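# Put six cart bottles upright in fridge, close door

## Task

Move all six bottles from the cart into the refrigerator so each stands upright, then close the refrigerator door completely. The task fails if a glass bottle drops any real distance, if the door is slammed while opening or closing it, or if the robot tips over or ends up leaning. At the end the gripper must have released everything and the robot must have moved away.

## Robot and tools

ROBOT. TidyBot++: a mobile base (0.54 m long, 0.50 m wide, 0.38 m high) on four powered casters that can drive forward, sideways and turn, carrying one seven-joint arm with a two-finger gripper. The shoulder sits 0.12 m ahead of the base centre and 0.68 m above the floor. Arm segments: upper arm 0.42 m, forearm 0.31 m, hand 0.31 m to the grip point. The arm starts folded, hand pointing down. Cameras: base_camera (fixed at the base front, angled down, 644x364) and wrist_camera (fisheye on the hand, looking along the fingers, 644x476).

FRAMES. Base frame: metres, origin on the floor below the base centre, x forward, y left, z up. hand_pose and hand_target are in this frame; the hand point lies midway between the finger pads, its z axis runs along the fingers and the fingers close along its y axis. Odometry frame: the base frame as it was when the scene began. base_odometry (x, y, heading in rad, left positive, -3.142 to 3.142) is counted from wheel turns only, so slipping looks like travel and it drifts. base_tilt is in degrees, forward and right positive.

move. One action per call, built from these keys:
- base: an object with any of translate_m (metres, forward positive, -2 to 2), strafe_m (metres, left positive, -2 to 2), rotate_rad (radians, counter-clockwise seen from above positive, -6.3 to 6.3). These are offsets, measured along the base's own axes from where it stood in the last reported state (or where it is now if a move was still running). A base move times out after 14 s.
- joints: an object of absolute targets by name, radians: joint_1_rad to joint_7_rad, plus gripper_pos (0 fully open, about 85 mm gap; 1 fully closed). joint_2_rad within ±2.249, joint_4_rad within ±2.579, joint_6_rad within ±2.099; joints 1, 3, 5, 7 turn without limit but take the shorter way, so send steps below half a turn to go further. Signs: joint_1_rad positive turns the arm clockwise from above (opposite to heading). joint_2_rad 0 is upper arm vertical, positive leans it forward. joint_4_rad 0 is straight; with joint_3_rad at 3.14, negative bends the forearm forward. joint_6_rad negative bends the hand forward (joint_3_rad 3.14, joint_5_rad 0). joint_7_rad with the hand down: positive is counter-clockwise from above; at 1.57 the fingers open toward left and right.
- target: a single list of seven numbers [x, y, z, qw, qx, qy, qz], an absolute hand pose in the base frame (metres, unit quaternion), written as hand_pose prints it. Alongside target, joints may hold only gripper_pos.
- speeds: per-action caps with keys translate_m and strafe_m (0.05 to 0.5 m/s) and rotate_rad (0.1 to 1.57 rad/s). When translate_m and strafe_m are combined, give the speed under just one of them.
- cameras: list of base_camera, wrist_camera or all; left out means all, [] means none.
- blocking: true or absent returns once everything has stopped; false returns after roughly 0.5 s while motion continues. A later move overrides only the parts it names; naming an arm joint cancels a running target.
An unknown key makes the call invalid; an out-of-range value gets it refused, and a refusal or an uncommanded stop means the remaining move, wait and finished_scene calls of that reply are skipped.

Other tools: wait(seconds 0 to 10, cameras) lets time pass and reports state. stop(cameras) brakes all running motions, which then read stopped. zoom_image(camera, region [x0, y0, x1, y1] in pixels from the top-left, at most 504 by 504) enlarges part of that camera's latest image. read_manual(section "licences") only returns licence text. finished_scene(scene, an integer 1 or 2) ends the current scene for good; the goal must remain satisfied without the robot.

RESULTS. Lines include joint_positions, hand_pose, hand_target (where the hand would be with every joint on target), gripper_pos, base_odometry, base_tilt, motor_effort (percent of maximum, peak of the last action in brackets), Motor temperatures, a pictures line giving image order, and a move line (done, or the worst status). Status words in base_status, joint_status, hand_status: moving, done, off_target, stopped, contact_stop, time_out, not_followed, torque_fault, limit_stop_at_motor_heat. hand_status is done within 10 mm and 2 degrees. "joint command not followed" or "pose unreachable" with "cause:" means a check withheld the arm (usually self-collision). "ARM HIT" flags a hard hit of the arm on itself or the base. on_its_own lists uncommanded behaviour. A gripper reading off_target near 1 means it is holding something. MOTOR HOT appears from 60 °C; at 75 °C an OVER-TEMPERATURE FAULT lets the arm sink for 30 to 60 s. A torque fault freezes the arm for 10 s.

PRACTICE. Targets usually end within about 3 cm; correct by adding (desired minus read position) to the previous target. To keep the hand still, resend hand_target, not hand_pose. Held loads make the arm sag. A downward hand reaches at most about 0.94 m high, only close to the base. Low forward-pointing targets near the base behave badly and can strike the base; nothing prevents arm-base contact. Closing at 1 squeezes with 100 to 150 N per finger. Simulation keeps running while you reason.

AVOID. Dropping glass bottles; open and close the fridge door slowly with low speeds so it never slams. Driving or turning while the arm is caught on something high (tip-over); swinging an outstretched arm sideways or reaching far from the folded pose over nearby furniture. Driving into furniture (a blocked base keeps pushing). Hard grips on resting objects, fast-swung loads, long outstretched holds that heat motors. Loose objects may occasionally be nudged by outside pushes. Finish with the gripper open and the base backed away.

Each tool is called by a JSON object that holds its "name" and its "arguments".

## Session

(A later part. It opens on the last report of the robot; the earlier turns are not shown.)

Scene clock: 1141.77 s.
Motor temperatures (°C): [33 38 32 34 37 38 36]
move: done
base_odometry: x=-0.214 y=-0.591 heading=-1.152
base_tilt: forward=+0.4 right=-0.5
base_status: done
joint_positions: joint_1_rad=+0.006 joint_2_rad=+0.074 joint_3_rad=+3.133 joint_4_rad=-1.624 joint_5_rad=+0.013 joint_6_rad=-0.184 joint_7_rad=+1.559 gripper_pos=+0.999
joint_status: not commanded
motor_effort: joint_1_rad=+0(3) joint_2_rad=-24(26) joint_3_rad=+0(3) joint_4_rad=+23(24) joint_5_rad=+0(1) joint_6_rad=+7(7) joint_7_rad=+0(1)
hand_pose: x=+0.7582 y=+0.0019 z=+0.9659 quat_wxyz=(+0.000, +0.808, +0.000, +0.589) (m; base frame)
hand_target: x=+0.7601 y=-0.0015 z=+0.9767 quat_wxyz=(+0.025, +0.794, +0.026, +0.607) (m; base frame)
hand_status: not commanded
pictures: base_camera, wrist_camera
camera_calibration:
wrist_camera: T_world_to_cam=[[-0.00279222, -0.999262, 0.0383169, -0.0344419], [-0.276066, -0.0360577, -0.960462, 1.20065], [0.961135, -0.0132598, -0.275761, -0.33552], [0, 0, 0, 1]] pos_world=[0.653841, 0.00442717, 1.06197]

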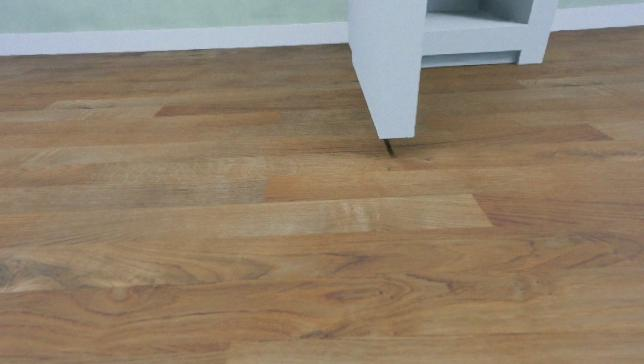

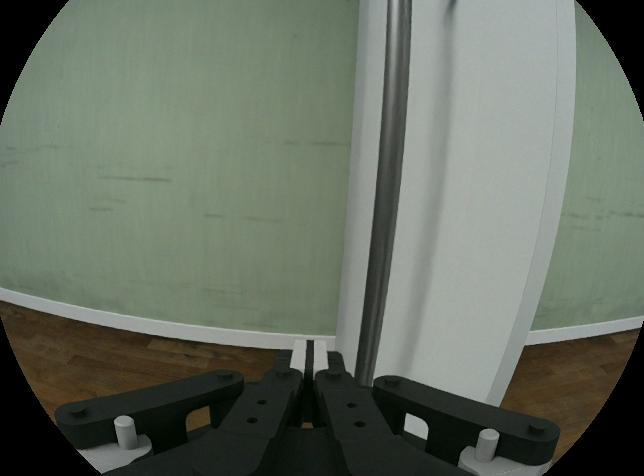

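{"name": "move", "arguments": {"base": {"strafe_m":0.06,"translate_m":0.03}, "cameras": []}}

{"name": "move", "arguments": {"base": {"translate_m":0.14}, "speeds": {"translate_m":0.15}}}

Scene clock: 1162.83 s.
Motor temperatures (°C): [33 38 32 34 37 38 36]
move: done
base_odometry: x=-0.147 y=-0.594 heading=-1.152
base_tilt: forward=+0.4 right=-0.6
base_status: done
joint_positions: joint_1_rad=+0.007 joint_2_rad=+0.074 joint_3_rad=+3.133 joint_4_rad=-1.624 joint_5_rad=+0.013 joint_6_rad=-0.184 joint_7_rad=+1.559 gripper_pos=+0.999
joint_status: not commanded
motor_effort: joint_1_rad=+0(3) joint_2_rad=-24(26) joint_3_rad=+0(3) joint_4_rad=+23(24) joint_5_rad=+0(0) joint_6_rad=+7(7) joint_7_rad=+0(1)
hand_pose: x=+0.7582 y=+0.0018 z=+0.9659 quat_wxyz=(+0.000, +0.808, +0.000, +0.589) (m; base frame)
hand_target: x=+0.7601 y=-0.0015 z=+0.9767 quat_wxyz=(+0.025, +0.794, +0.026, +0.607) (m; base frame)
hand_status: not commanded
pictures: none
No camera images: "cameras" was empty.

Scene clock: 1164.40 s.
Motor temperatures (°C): [33 38 32 34 37 38 36]
move: done
base_odometry: x=-0.090 y=-0.722 heading=-1.152
base_tilt: forward=+0.4 right=-0.5
base_status: done
joint_positions: joint_1_rad=+0.007 joint_2_rad=+0.074 joint_3_rad=+3.133 joint_4_rad=-1.625 joint_5_rad=+0.013 joint_6_rad=-0.184 joint_7_rad=+1.559 gripper_pos=+0.999
joint_status: not commanded
motor_effort: joint_1_rad=+0(1) joint_2_rad=-24(27) joint_3_rad=+1(1) joint_4_rad=+23(24) joint_5_rad=+0(1) joint_6_rad=+7(7) joint_7_rad=+1(1)
hand_pose: x=+0.7582 y=+0.0018 z=+0.9657 quat_wxyz=(+0.000, +0.808, +0.000, +0.589) (m; base frame)
hand_target: x=+0.7601 y=-0.0015 z=+0.9767 quat_wxyz=(+0.025, +0.794, +0.026, +0.607) (m; base frame)
hand_status: not commanded
pictures: base_camera, wrist_camera
camera_calibration:
wrist_camera: T_world_to_cam=[[-0.00295399, -0.999262, 0.0383074, -0.0344172], [-0.276439, -0.0359988, -0.960357, 1.20059], [0.961027, -0.0134266, -0.276129, -0.335122], [0, 0, 0, 1]] pos_world=[0.65385, 0.00432844, 1.06178]

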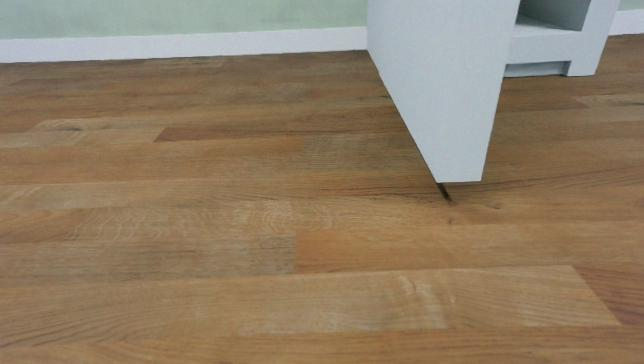

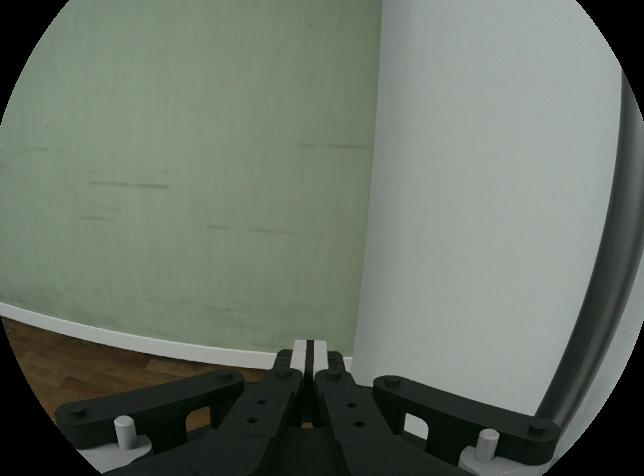

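{"name": "move", "arguments": {"base": {"translate_m":0.03,"strafe_m":-0.10}, "speeds": {"strafe_m":0.08}, "cameras": ["wrist_camera"]}}

Scene clock: 1168.77 s.
Motor temperatures (°C): [33 38 32 34 37 38 36]
move: done
base_odometry: x=-0.169 y=-0.790 heading=-1.151
base_tilt: forward=+0.4 right=-0.6
base_status: done
joint_positions: joint_1_rad=-0.024 joint_2_rad=+0.051 joint_3_rad=+3.105 joint_4_rad=-1.649 joint_5_rad=+0.013 joint_6_rad=-0.183 joint_7_rad=+1.560 gripper_pos=+0.999
joint_status: not commanded
motor_effort: joint_1_rad=+7(9) joint_2_rad=-18(24) joint_3_rad=+6(10) joint_4_rad=+26(29) joint_5_rad=+1(2) joint_6_rad=+9(12) joint_7_rad=+1(1)
hand_pose: x=+0.7469 y=+0.0379 z=+0.9660 quat_wxyz=(-0.017, +0.808, +0.024, +0.588) (m; base frame)
hand_target: x=+0.7601 y=-0.0015 z=+0.9767 quat_wxyz=(+0.025, +0.794, +0.026, +0.607) (m; base frame)
hand_status: not commanded
pictures: wrist_camera
camera_calibration:
wrist_camera: T_world_to_cam=[[0.055034, -0.997792, 0.0371674, -0.0406327], [-0.274242, -0.0508974, -0.960313, 1.19791], [0.960085, 0.042657, -0.276437, -0.324837], [0, 0, 0, 1]] pos_world=[0.642625, 0.0342842, 1.06208]

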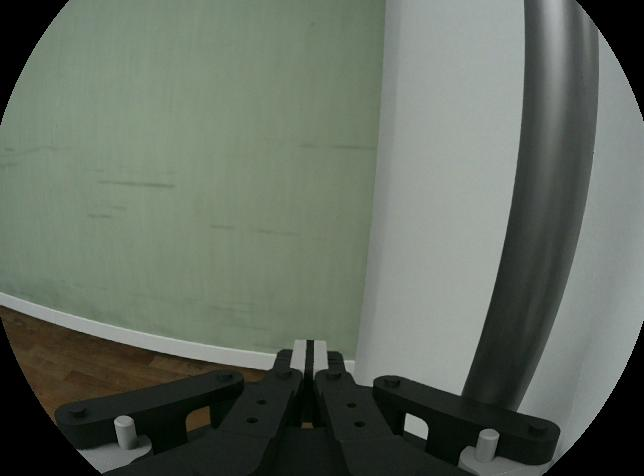

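{"name": "move", "arguments": {"base": {"strafe_m":-0.06,"translate_m":0.01}, "speeds": {"strafe_m":0.06}, "cameras": ["wrist_camera"]}}

Scene clock: 1173.37 s.
Motor temperatures (°C): [33 38 32 34 37 38 36]
move: done
base_odometry: x=-0.220 y=-0.824 heading=-1.151
base_tilt: forward=+0.4 right=-0.5
base_status: done
joint_positions: joint_1_rad=+0.011 joint_2_rad=+0.061 joint_3_rad=+3.119 joint_4_rad=-1.657 joint_5_rad=+0.013 joint_6_rad=-0.180 joint_7_rad=+1.560 gripper_pos=+0.999
joint_status: not commanded
motor_effort: joint_1_rad=+0(12) joint_2_rad=-24(25) joint_3_rad=+0(13) joint_4_rad=+23(32) joint_5_rad=+0(3) joint_6_rad=+7(14) joint_7_rad=+0(1)
hand_pose: x=+0.7503 y=+0.0078 z=+0.9556 quat_wxyz=(-0.003, +0.813, +0.004, +0.583) (m; base frame)
hand_target: x=+0.7601 y=-0.0015 z=+0.9767 quat_wxyz=(+0.025, +0.794, +0.026, +0.607) (m; base frame)
hand_status: not commanded
pictures: wrist_camera
camera_calibration:
wrist_camera: T_world_to_cam=[[0.00753062, -0.999261, 0.037691, -0.0353254], [-0.290747, -0.0382517, -0.956035, 1.19551], [0.95677, -0.003759, -0.29082, -0.313047], [0, 0, 0, 1]] pos_world=[0.647369, 0.00925405, 1.05324]

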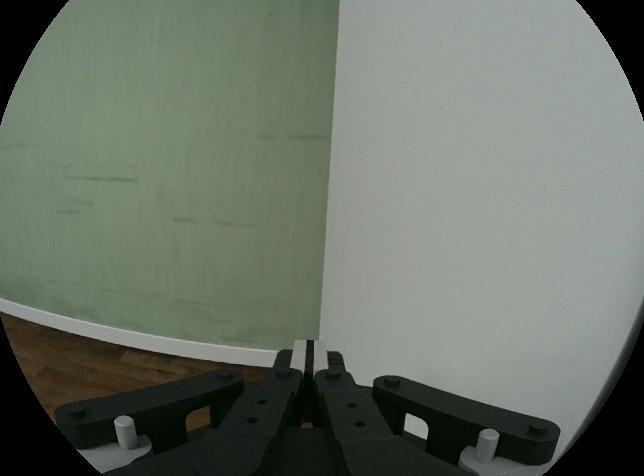

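{"name": "move", "arguments": {"base": {"strafe_m": -0.08, "translate_m": 0.02}, "speeds": {"strafe_m": 0.07}}}

Scene clock: 1190.97 s.
Motor temperatures (°C): [33 37 32 34 36 38 36]
move: done
base_odometry: x=-0.285 y=-0.875 heading=-1.151
base_tilt: forward=+0.4 right=-0.6
base_status: done
joint_positions: joint_1_rad=+0.011 joint_2_rad=+0.062 joint_3_rad=+3.120 joint_4_rad=-1.657 joint_5_rad=+0.013 joint_6_rad=-0.180 joint_7_rad=+1.560 gripper_pos=+0.999
joint_status: not commanded
motor_effort: joint_1_rad=+0(4) joint_2_rad=-23(26) joint_3_rad=+0(4) joint_4_rad=+23(24) joint_5_rad=+0(0) joint_6_rad=+7(7) joint_7_rad=+0(1)
hand_pose: x=+0.7503 y=+0.0070 z=+0.9555 quat_wxyz=(-0.002, +0.813, +0.004, +0.582) (m; base frame)
hand_target: x=+0.7601 y=-0.0015 z=+0.9767 quat_wxyz=(+0.025, +0.794, +0.026, +0.607) (m; base frame)
hand_status: not commanded
pictures: base_camera, wrist_camera
camera_calibration:
wrist_camera: T_world_to_cam=[[0.0063029, -0.999268, 0.0377287, -0.0352051], [-0.290906, -0.0379299, -0.955999, 1.1955], [0.956731, -0.00494994, -0.290933, -0.312973], [0, 0, 0, 1]] pos_world=[0.647432, 0.00861669, 1.05317]

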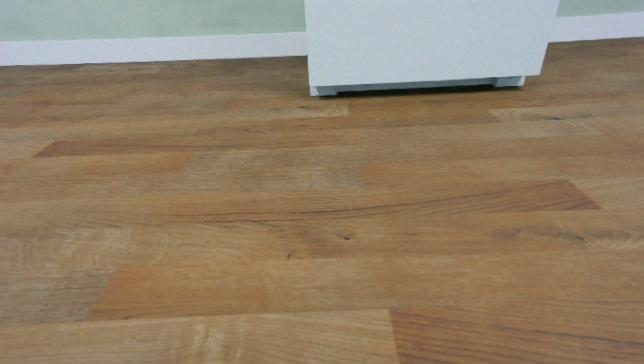

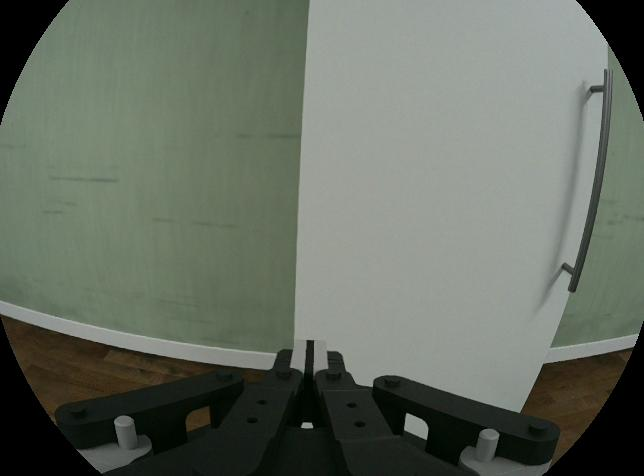

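{"name": "zoom_image", "arguments": {"camera": "base_camera", "region": [280, 0, 600, 120]}}

{"name": "zoom_image", "arguments": {"camera": "wrist_camera", "region": [280, 20, 644, 384]}}

Scaled by 1.575.

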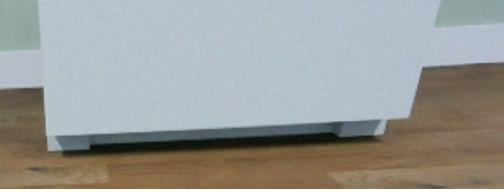

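Scaled by 1.385.

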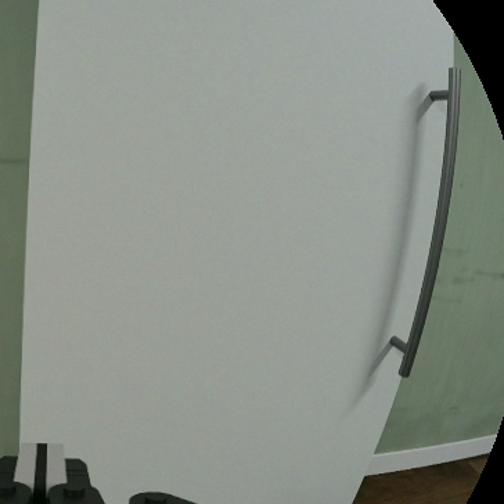

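{"name": "move", "arguments": {"base": {"strafe_m": -0.44}, "speeds": {"strafe_m": 0.3}}}

Scene clock: 1214.60 s.
Motor temperatures (°C): [33 37 32 34 36 38 36]
move: done
base_odometry: x=-0.687 y=-1.054 heading=-1.151
base_tilt: forward=+0.4 right=-0.5
base_status: done
joint_positions: joint_1_rad=+0.012 joint_2_rad=+0.062 joint_3_rad=+3.120 joint_4_rad=-1.657 joint_5_rad=+0.013 joint_6_rad=-0.180 joint_7_rad=+1.560 gripper_pos=+0.999
joint_status: not commanded
motor_effort: joint_1_rad=+0(3) joint_2_rad=-23(25) joint_3_rad=+0(2) joint_4_rad=+22(24) joint_5_rad=+0(1) joint_6_rad=+7(7) joint_7_rad=+1(1)
hand_pose: x=+0.7504 y=+0.0064 z=+0.9554 quat_wxyz=(-0.002, +0.813, +0.003, +0.582) (m; base frame)
hand_target: x=+0.7601 y=-0.0015 z=+0.9767 quat_wxyz=(+0.025, +0.794, +0.026, +0.607) (m; base frame)
hand_status: not commanded
pictures: base_camera, wrist_camera
camera_calibration:
wrist_camera: T_world_to_cam=[[0.00540098, -0.999273, 0.0377468, -0.0351102], [-0.291138, -0.0376835, -0.955939, 1.19549], [0.956666, -0.00582652, -0.29113, -0.312835], [0, 0, 0, 1]] pos_world=[0.64752, 0.00814273, 1.05306]

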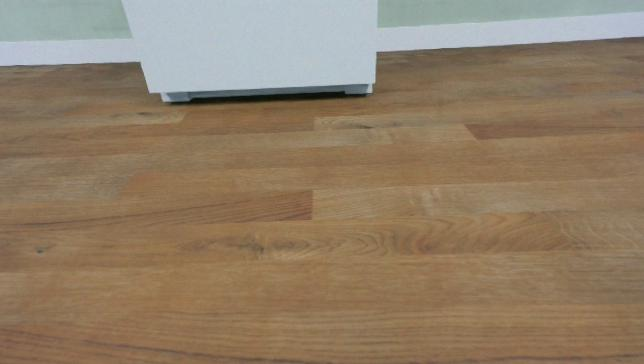

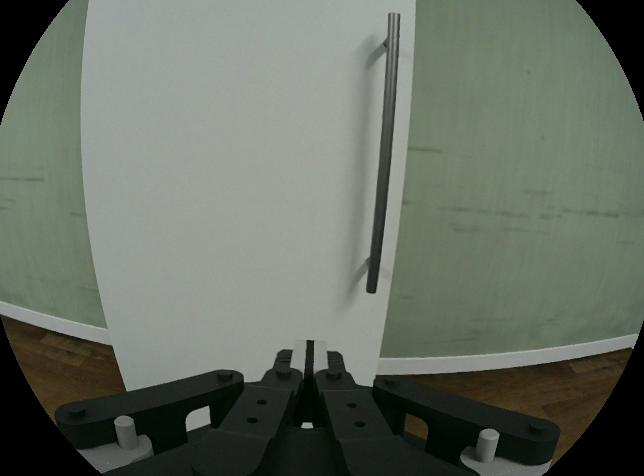

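{"name": "move", "arguments": {"base": {"translate_m": 0.3, "strafe_m": 0.03}, "speeds": {"translate_m": 0.2}}}

{"name": "move", "arguments": {"base": {"translate_m": 0.1}, "speeds": {"translate_m": 0.06}}}

Scene clock: 1222.53 s.
Motor temperatures (°C): [33 37 32 34 36 38 36]
move: done
base_odometry: x=-0.537 y=-1.316 heading=-1.151
base_tilt: forward=+0.4 right=-0.6
base_status: done
joint_positions: joint_1_rad=+0.012 joint_2_rad=+0.069 joint_3_rad=+3.120 joint_4_rad=-1.656 joint_5_rad=+0.013 joint_6_rad=-0.180 joint_7_rad=+1.560 gripper_pos=+0.999
joint_status: not commanded
motor_effort: joint_1_rad=+1(1) joint_2_rad=-24(26) joint_3_rad=+1(1) joint_4_rad=+23(24) joint_5_rad=+0(1) joint_6_rad=+7(7) joint_7_rad=+0(1)
hand_pose: x=+0.7524 y=+0.0064 z=+0.9511 quat_wxyz=(-0.002, +0.815, +0.003, +0.580) (m; base frame)
hand_target: x=+0.7601 y=-0.0015 z=+0.9767 quat_wxyz=(+0.025, +0.794, +0.026, +0.607) (m; base frame)
hand_status: not commanded
pictures: base_camera, wrist_camera
camera_calibration:
wrist_camera: T_world_to_cam=[[0.00565691, -0.999276, 0.0376204, -0.0350529], [-0.297618, -0.0375986, -0.953944, 1.19492], [0.954668, -0.00580013, -0.297615, -0.308335], [0, 0, 0, 1]] pos_world=[0.650186, 0.00811135, 1.04944]

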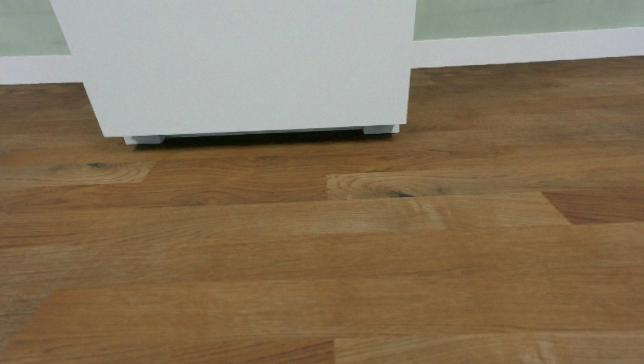

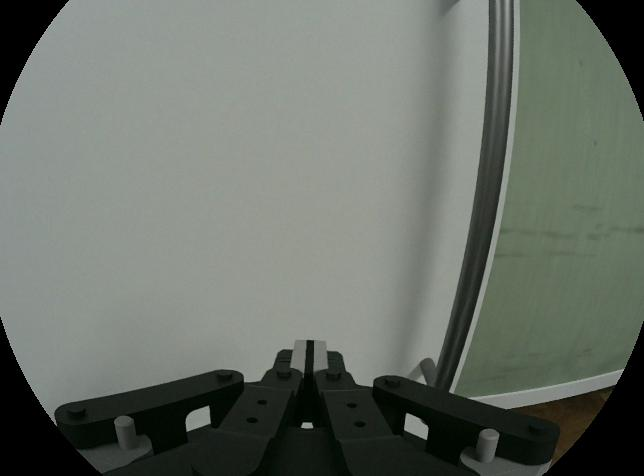

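Scene clock: 1224.67 s.
Motor temperatures (°C): [33 37 32 34 36 38 36]
move: done
base_odometry: x=-0.496 y=-1.408 heading=-1.151
base_tilt: forward=+0.4 right=-0.5
base_status: done
joint_positions: joint_1_rad=+0.012 joint_2_rad=+0.070 joint_3_rad=+3.120 joint_4_rad=-1.656 joint_5_rad=+0.013 joint_6_rad=-0.180 joint_7_rad=+1.560 gripper_pos=+0.999
joint_status: not commanded
motor_effort: joint_1_rad=+0(1) joint_2_rad=-23(27) joint_3_rad=+1(1) joint_4_rad=+23(24) joint_5_rad=+0(1) joint_6_rad=+7(7) joint_7_rad=+1(1)
hand_pose: x=+0.7527 y=+0.0064 z=+0.9503 quat_wxyz=(-0.002, +0.815, +0.003, +0.579) (m; base frame)
hand_target: x=+0.7601 y=-0.0015 z=+0.9767 quat_wxyz=(+0.025, +0.794, +0.026, +0.607) (m; base frame)
hand_status: not commanded
pictures: base_camera, wrist_camera
camera_calibration:
wrist_camera: T_world_to_cam=[[0.00570002, -0.999277, 0.0376003, -0.0350443], [-0.298711, -0.0375856, -0.953603, 1.19482], [0.954327, -0.00579607, -0.298709, -0.307549], [0, 0, 0, 1]] pos_world=[0.650607, 0.00810635, 1.04883]

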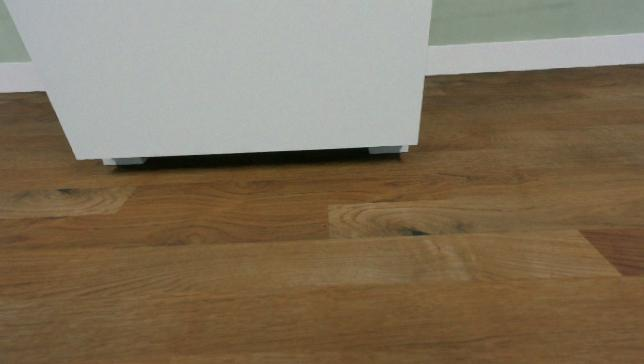

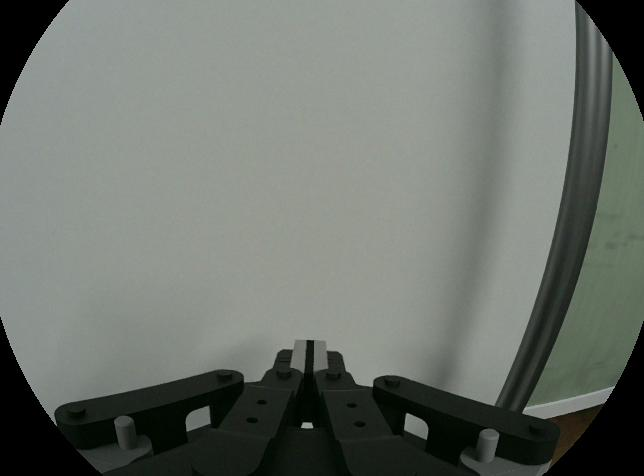

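{"name": "move", "arguments": {"base": {"translate_m": 0.06}, "speeds": {"translate_m": 0.05}}}

{"name": "move", "arguments": {"base": {"translate_m": 0.04}, "speeds": {"translate_m": 0.05}}}

Scene clock: 1229.87 s.
Motor temperatures (°C): [33 37 32 34 36 38 36]
move: done
base_odometry: x=-0.472 y=-1.463 heading=-1.150
base_tilt: forward=+0.4 right=-0.5
base_status: done
joint_positions: joint_1_rad=+0.012 joint_2_rad=+0.054 joint_3_rad=+3.120 joint_4_rad=-1.672 joint_5_rad=+0.013 joint_6_rad=-0.180 joint_7_rad=+1.560 gripper_pos=+0.999
joint_status: not commanded
motor_effort: joint_1_rad=+0(1) joint_2_rad=-20(25) joint_3_rad=+0(2) joint_4_rad=+28(34) joint_5_rad=+0(0) joint_6_rad=+12(17) joint_7_rad=+0(1)
hand_pose: x=+0.7459 y=+0.0064 z=+0.9512 quat_wxyz=(-0.002, +0.815, +0.003, +0.579) (m; base frame)
hand_target: x=+0.7601 y=-0.0015 z=+0.9767 quat_wxyz=(+0.025, +0.794, +0.026, +0.607) (m; base frame)
hand_status: not commanded
pictures: base_camera, wrist_camera
camera_calibration:
wrist_camera: T_world_to_cam=[[0.00557713, -0.999264, 0.0379508, -0.0353126], [-0.298105, -0.0378872, -0.953781, 1.19334], [0.954517, -0.00599395, -0.298097, -0.301568], [0, 0, 0, 1]] pos_world=[0.643788, 0.00811803, 1.04963]

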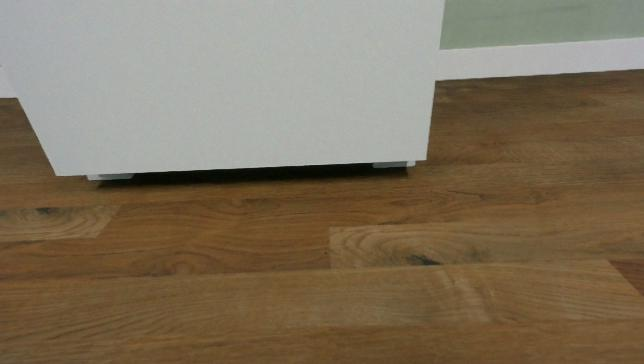

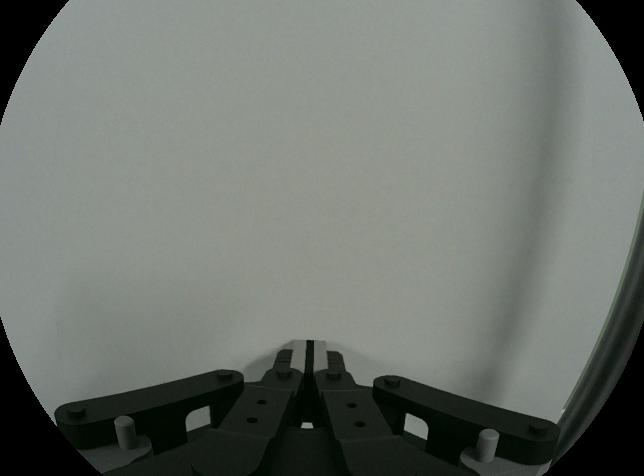

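Scene clock: 1231.07 s.
Motor temperatures (°C): [33 37 32 34 36 38 36]
move: done
base_odometry: x=-0.456 y=-1.498 heading=-1.150
base_tilt: forward=+0.3 right=-0.6
base_status: done
joint_positions: joint_1_rad=+0.013 joint_2_rad=-0.033 joint_3_rad=+3.120 joint_4_rad=-1.749 joint_5_rad=+0.013 joint_6_rad=-0.202 joint_7_rad=+1.560 gripper_pos=+0.999
joint_status: not commanded
motor_effort: joint_1_rad=-2(3) joint_2_rad=+0(20) joint_3_rad=+0(1) joint_4_rad=+44(48) joint_5_rad=+0(1) joint_6_rad=+28(31) joint_7_rad=+0(1)
hand_pose: x=+0.7087 y=+0.0061 z=+0.9511 quat_wxyz=(-0.001, +0.818, +0.004, +0.575) (m; base frame)
hand_target: x=+0.7601 y=-0.0015 z=+0.9767 quat_wxyz=(+0.025, +0.794, +0.026, +0.607) (m; base frame)
hand_status: not commanded
pictures: base_camera, wrist_camera
camera_calibration:
wrist_camera: T_world_to_cam=[[0.00511622, -0.99919, 0.0399153, -0.0369686], [-0.309492, -0.0395382, -0.95008, 1.18671], [0.950888, -0.00749264, -0.309443, -0.252644], [0, 0, 0, 1]] pos_world=[0.607703, 0.00808879, 1.05077]

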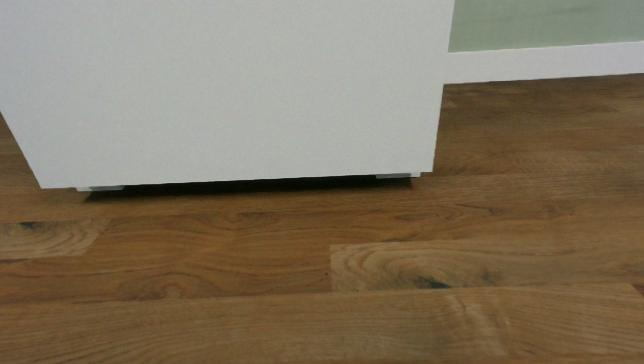

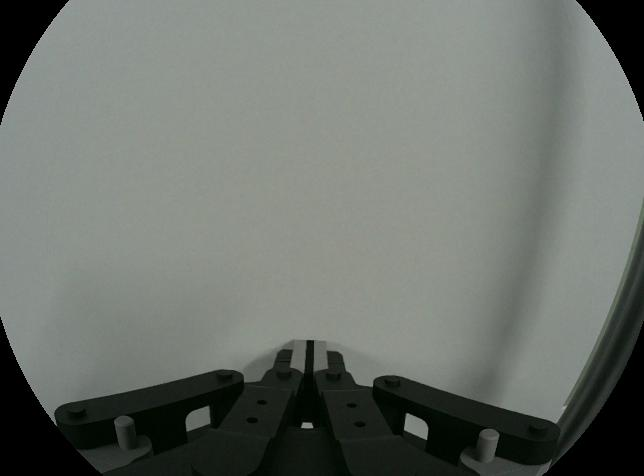

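{"name": "move", "arguments": {"base": {"translate_m": -0.5}, "speeds": {"translate_m": 0.15}}}

{"name": "zoom_image", "arguments": {"camera": "base_camera", "region": [100, 0, 480, 140]}}

{"name": "zoom_image", "arguments": {"camera": "wrist_camera", "region": [70, 0, 520, 476]}}

Scene clock: 1240.63 s.
Motor temperatures (°C): [33 37 32 35 36 39 36]
move: done
base_odometry: x=-0.660 y=-1.041 heading=-1.150
base_tilt: forward=+0.4 right=-0.5
base_status: done
joint_positions: joint_1_rad=+0.013 joint_2_rad=+0.074 joint_3_rad=+3.120 joint_4_rad=-1.652 joint_5_rad=+0.013 joint_6_rad=-0.146 joint_7_rad=+1.560 gripper_pos=+0.999
joint_status: not commanded
motor_effort: joint_1_rad=+0(3) joint_2_rad=-24(27) joint_3_rad=+0(1) joint_4_rad=+23(43) joint_5_rad=+0(1) joint_6_rad=+7(27) joint_7_rad=+0(1)
hand_pose: x=+0.7577 y=+0.0060 z=+0.9601 quat_wxyz=(-0.002, +0.805, +0.003, +0.593) (m; base frame)
hand_target: x=+0.7601 y=-0.0015 z=+0.9767 quat_wxyz=(+0.025, +0.794, +0.026, +0.607) (m; base frame)
hand_status: not commanded
pictures: base_camera, wrist_camera
camera_calibration:
wrist_camera: T_world_to_cam=[[0.00398203, -0.999296, 0.0372998, -0.0342403], [-0.266669, -0.0370105, -0.963077, 1.19043], [0.96378, -0.00611168, -0.266628, -0.347347], [0, 0, 0, 1]] pos_world=[0.652352, 0.0077192, 1.05514]

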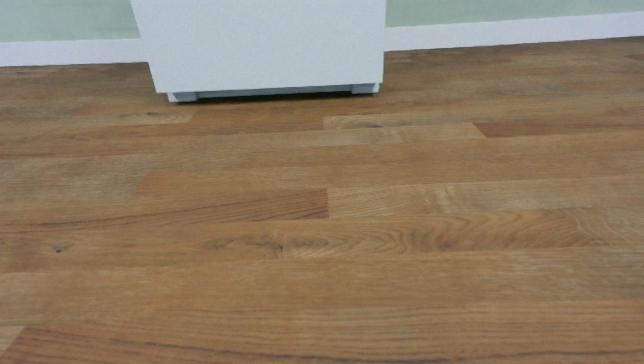

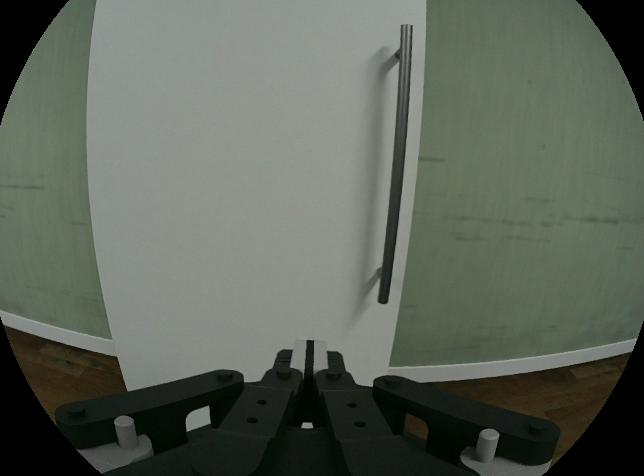

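Scaled by 1.326.

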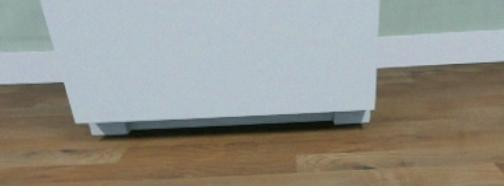

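Scaled by 1.059.

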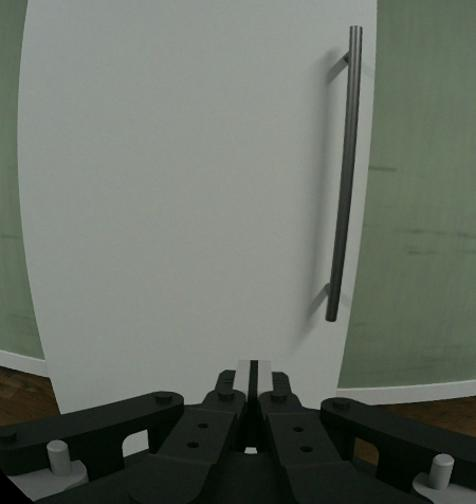

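{"name": "finished_scene", "arguments": {"scene": 1}}

The scene is finished: the task was done.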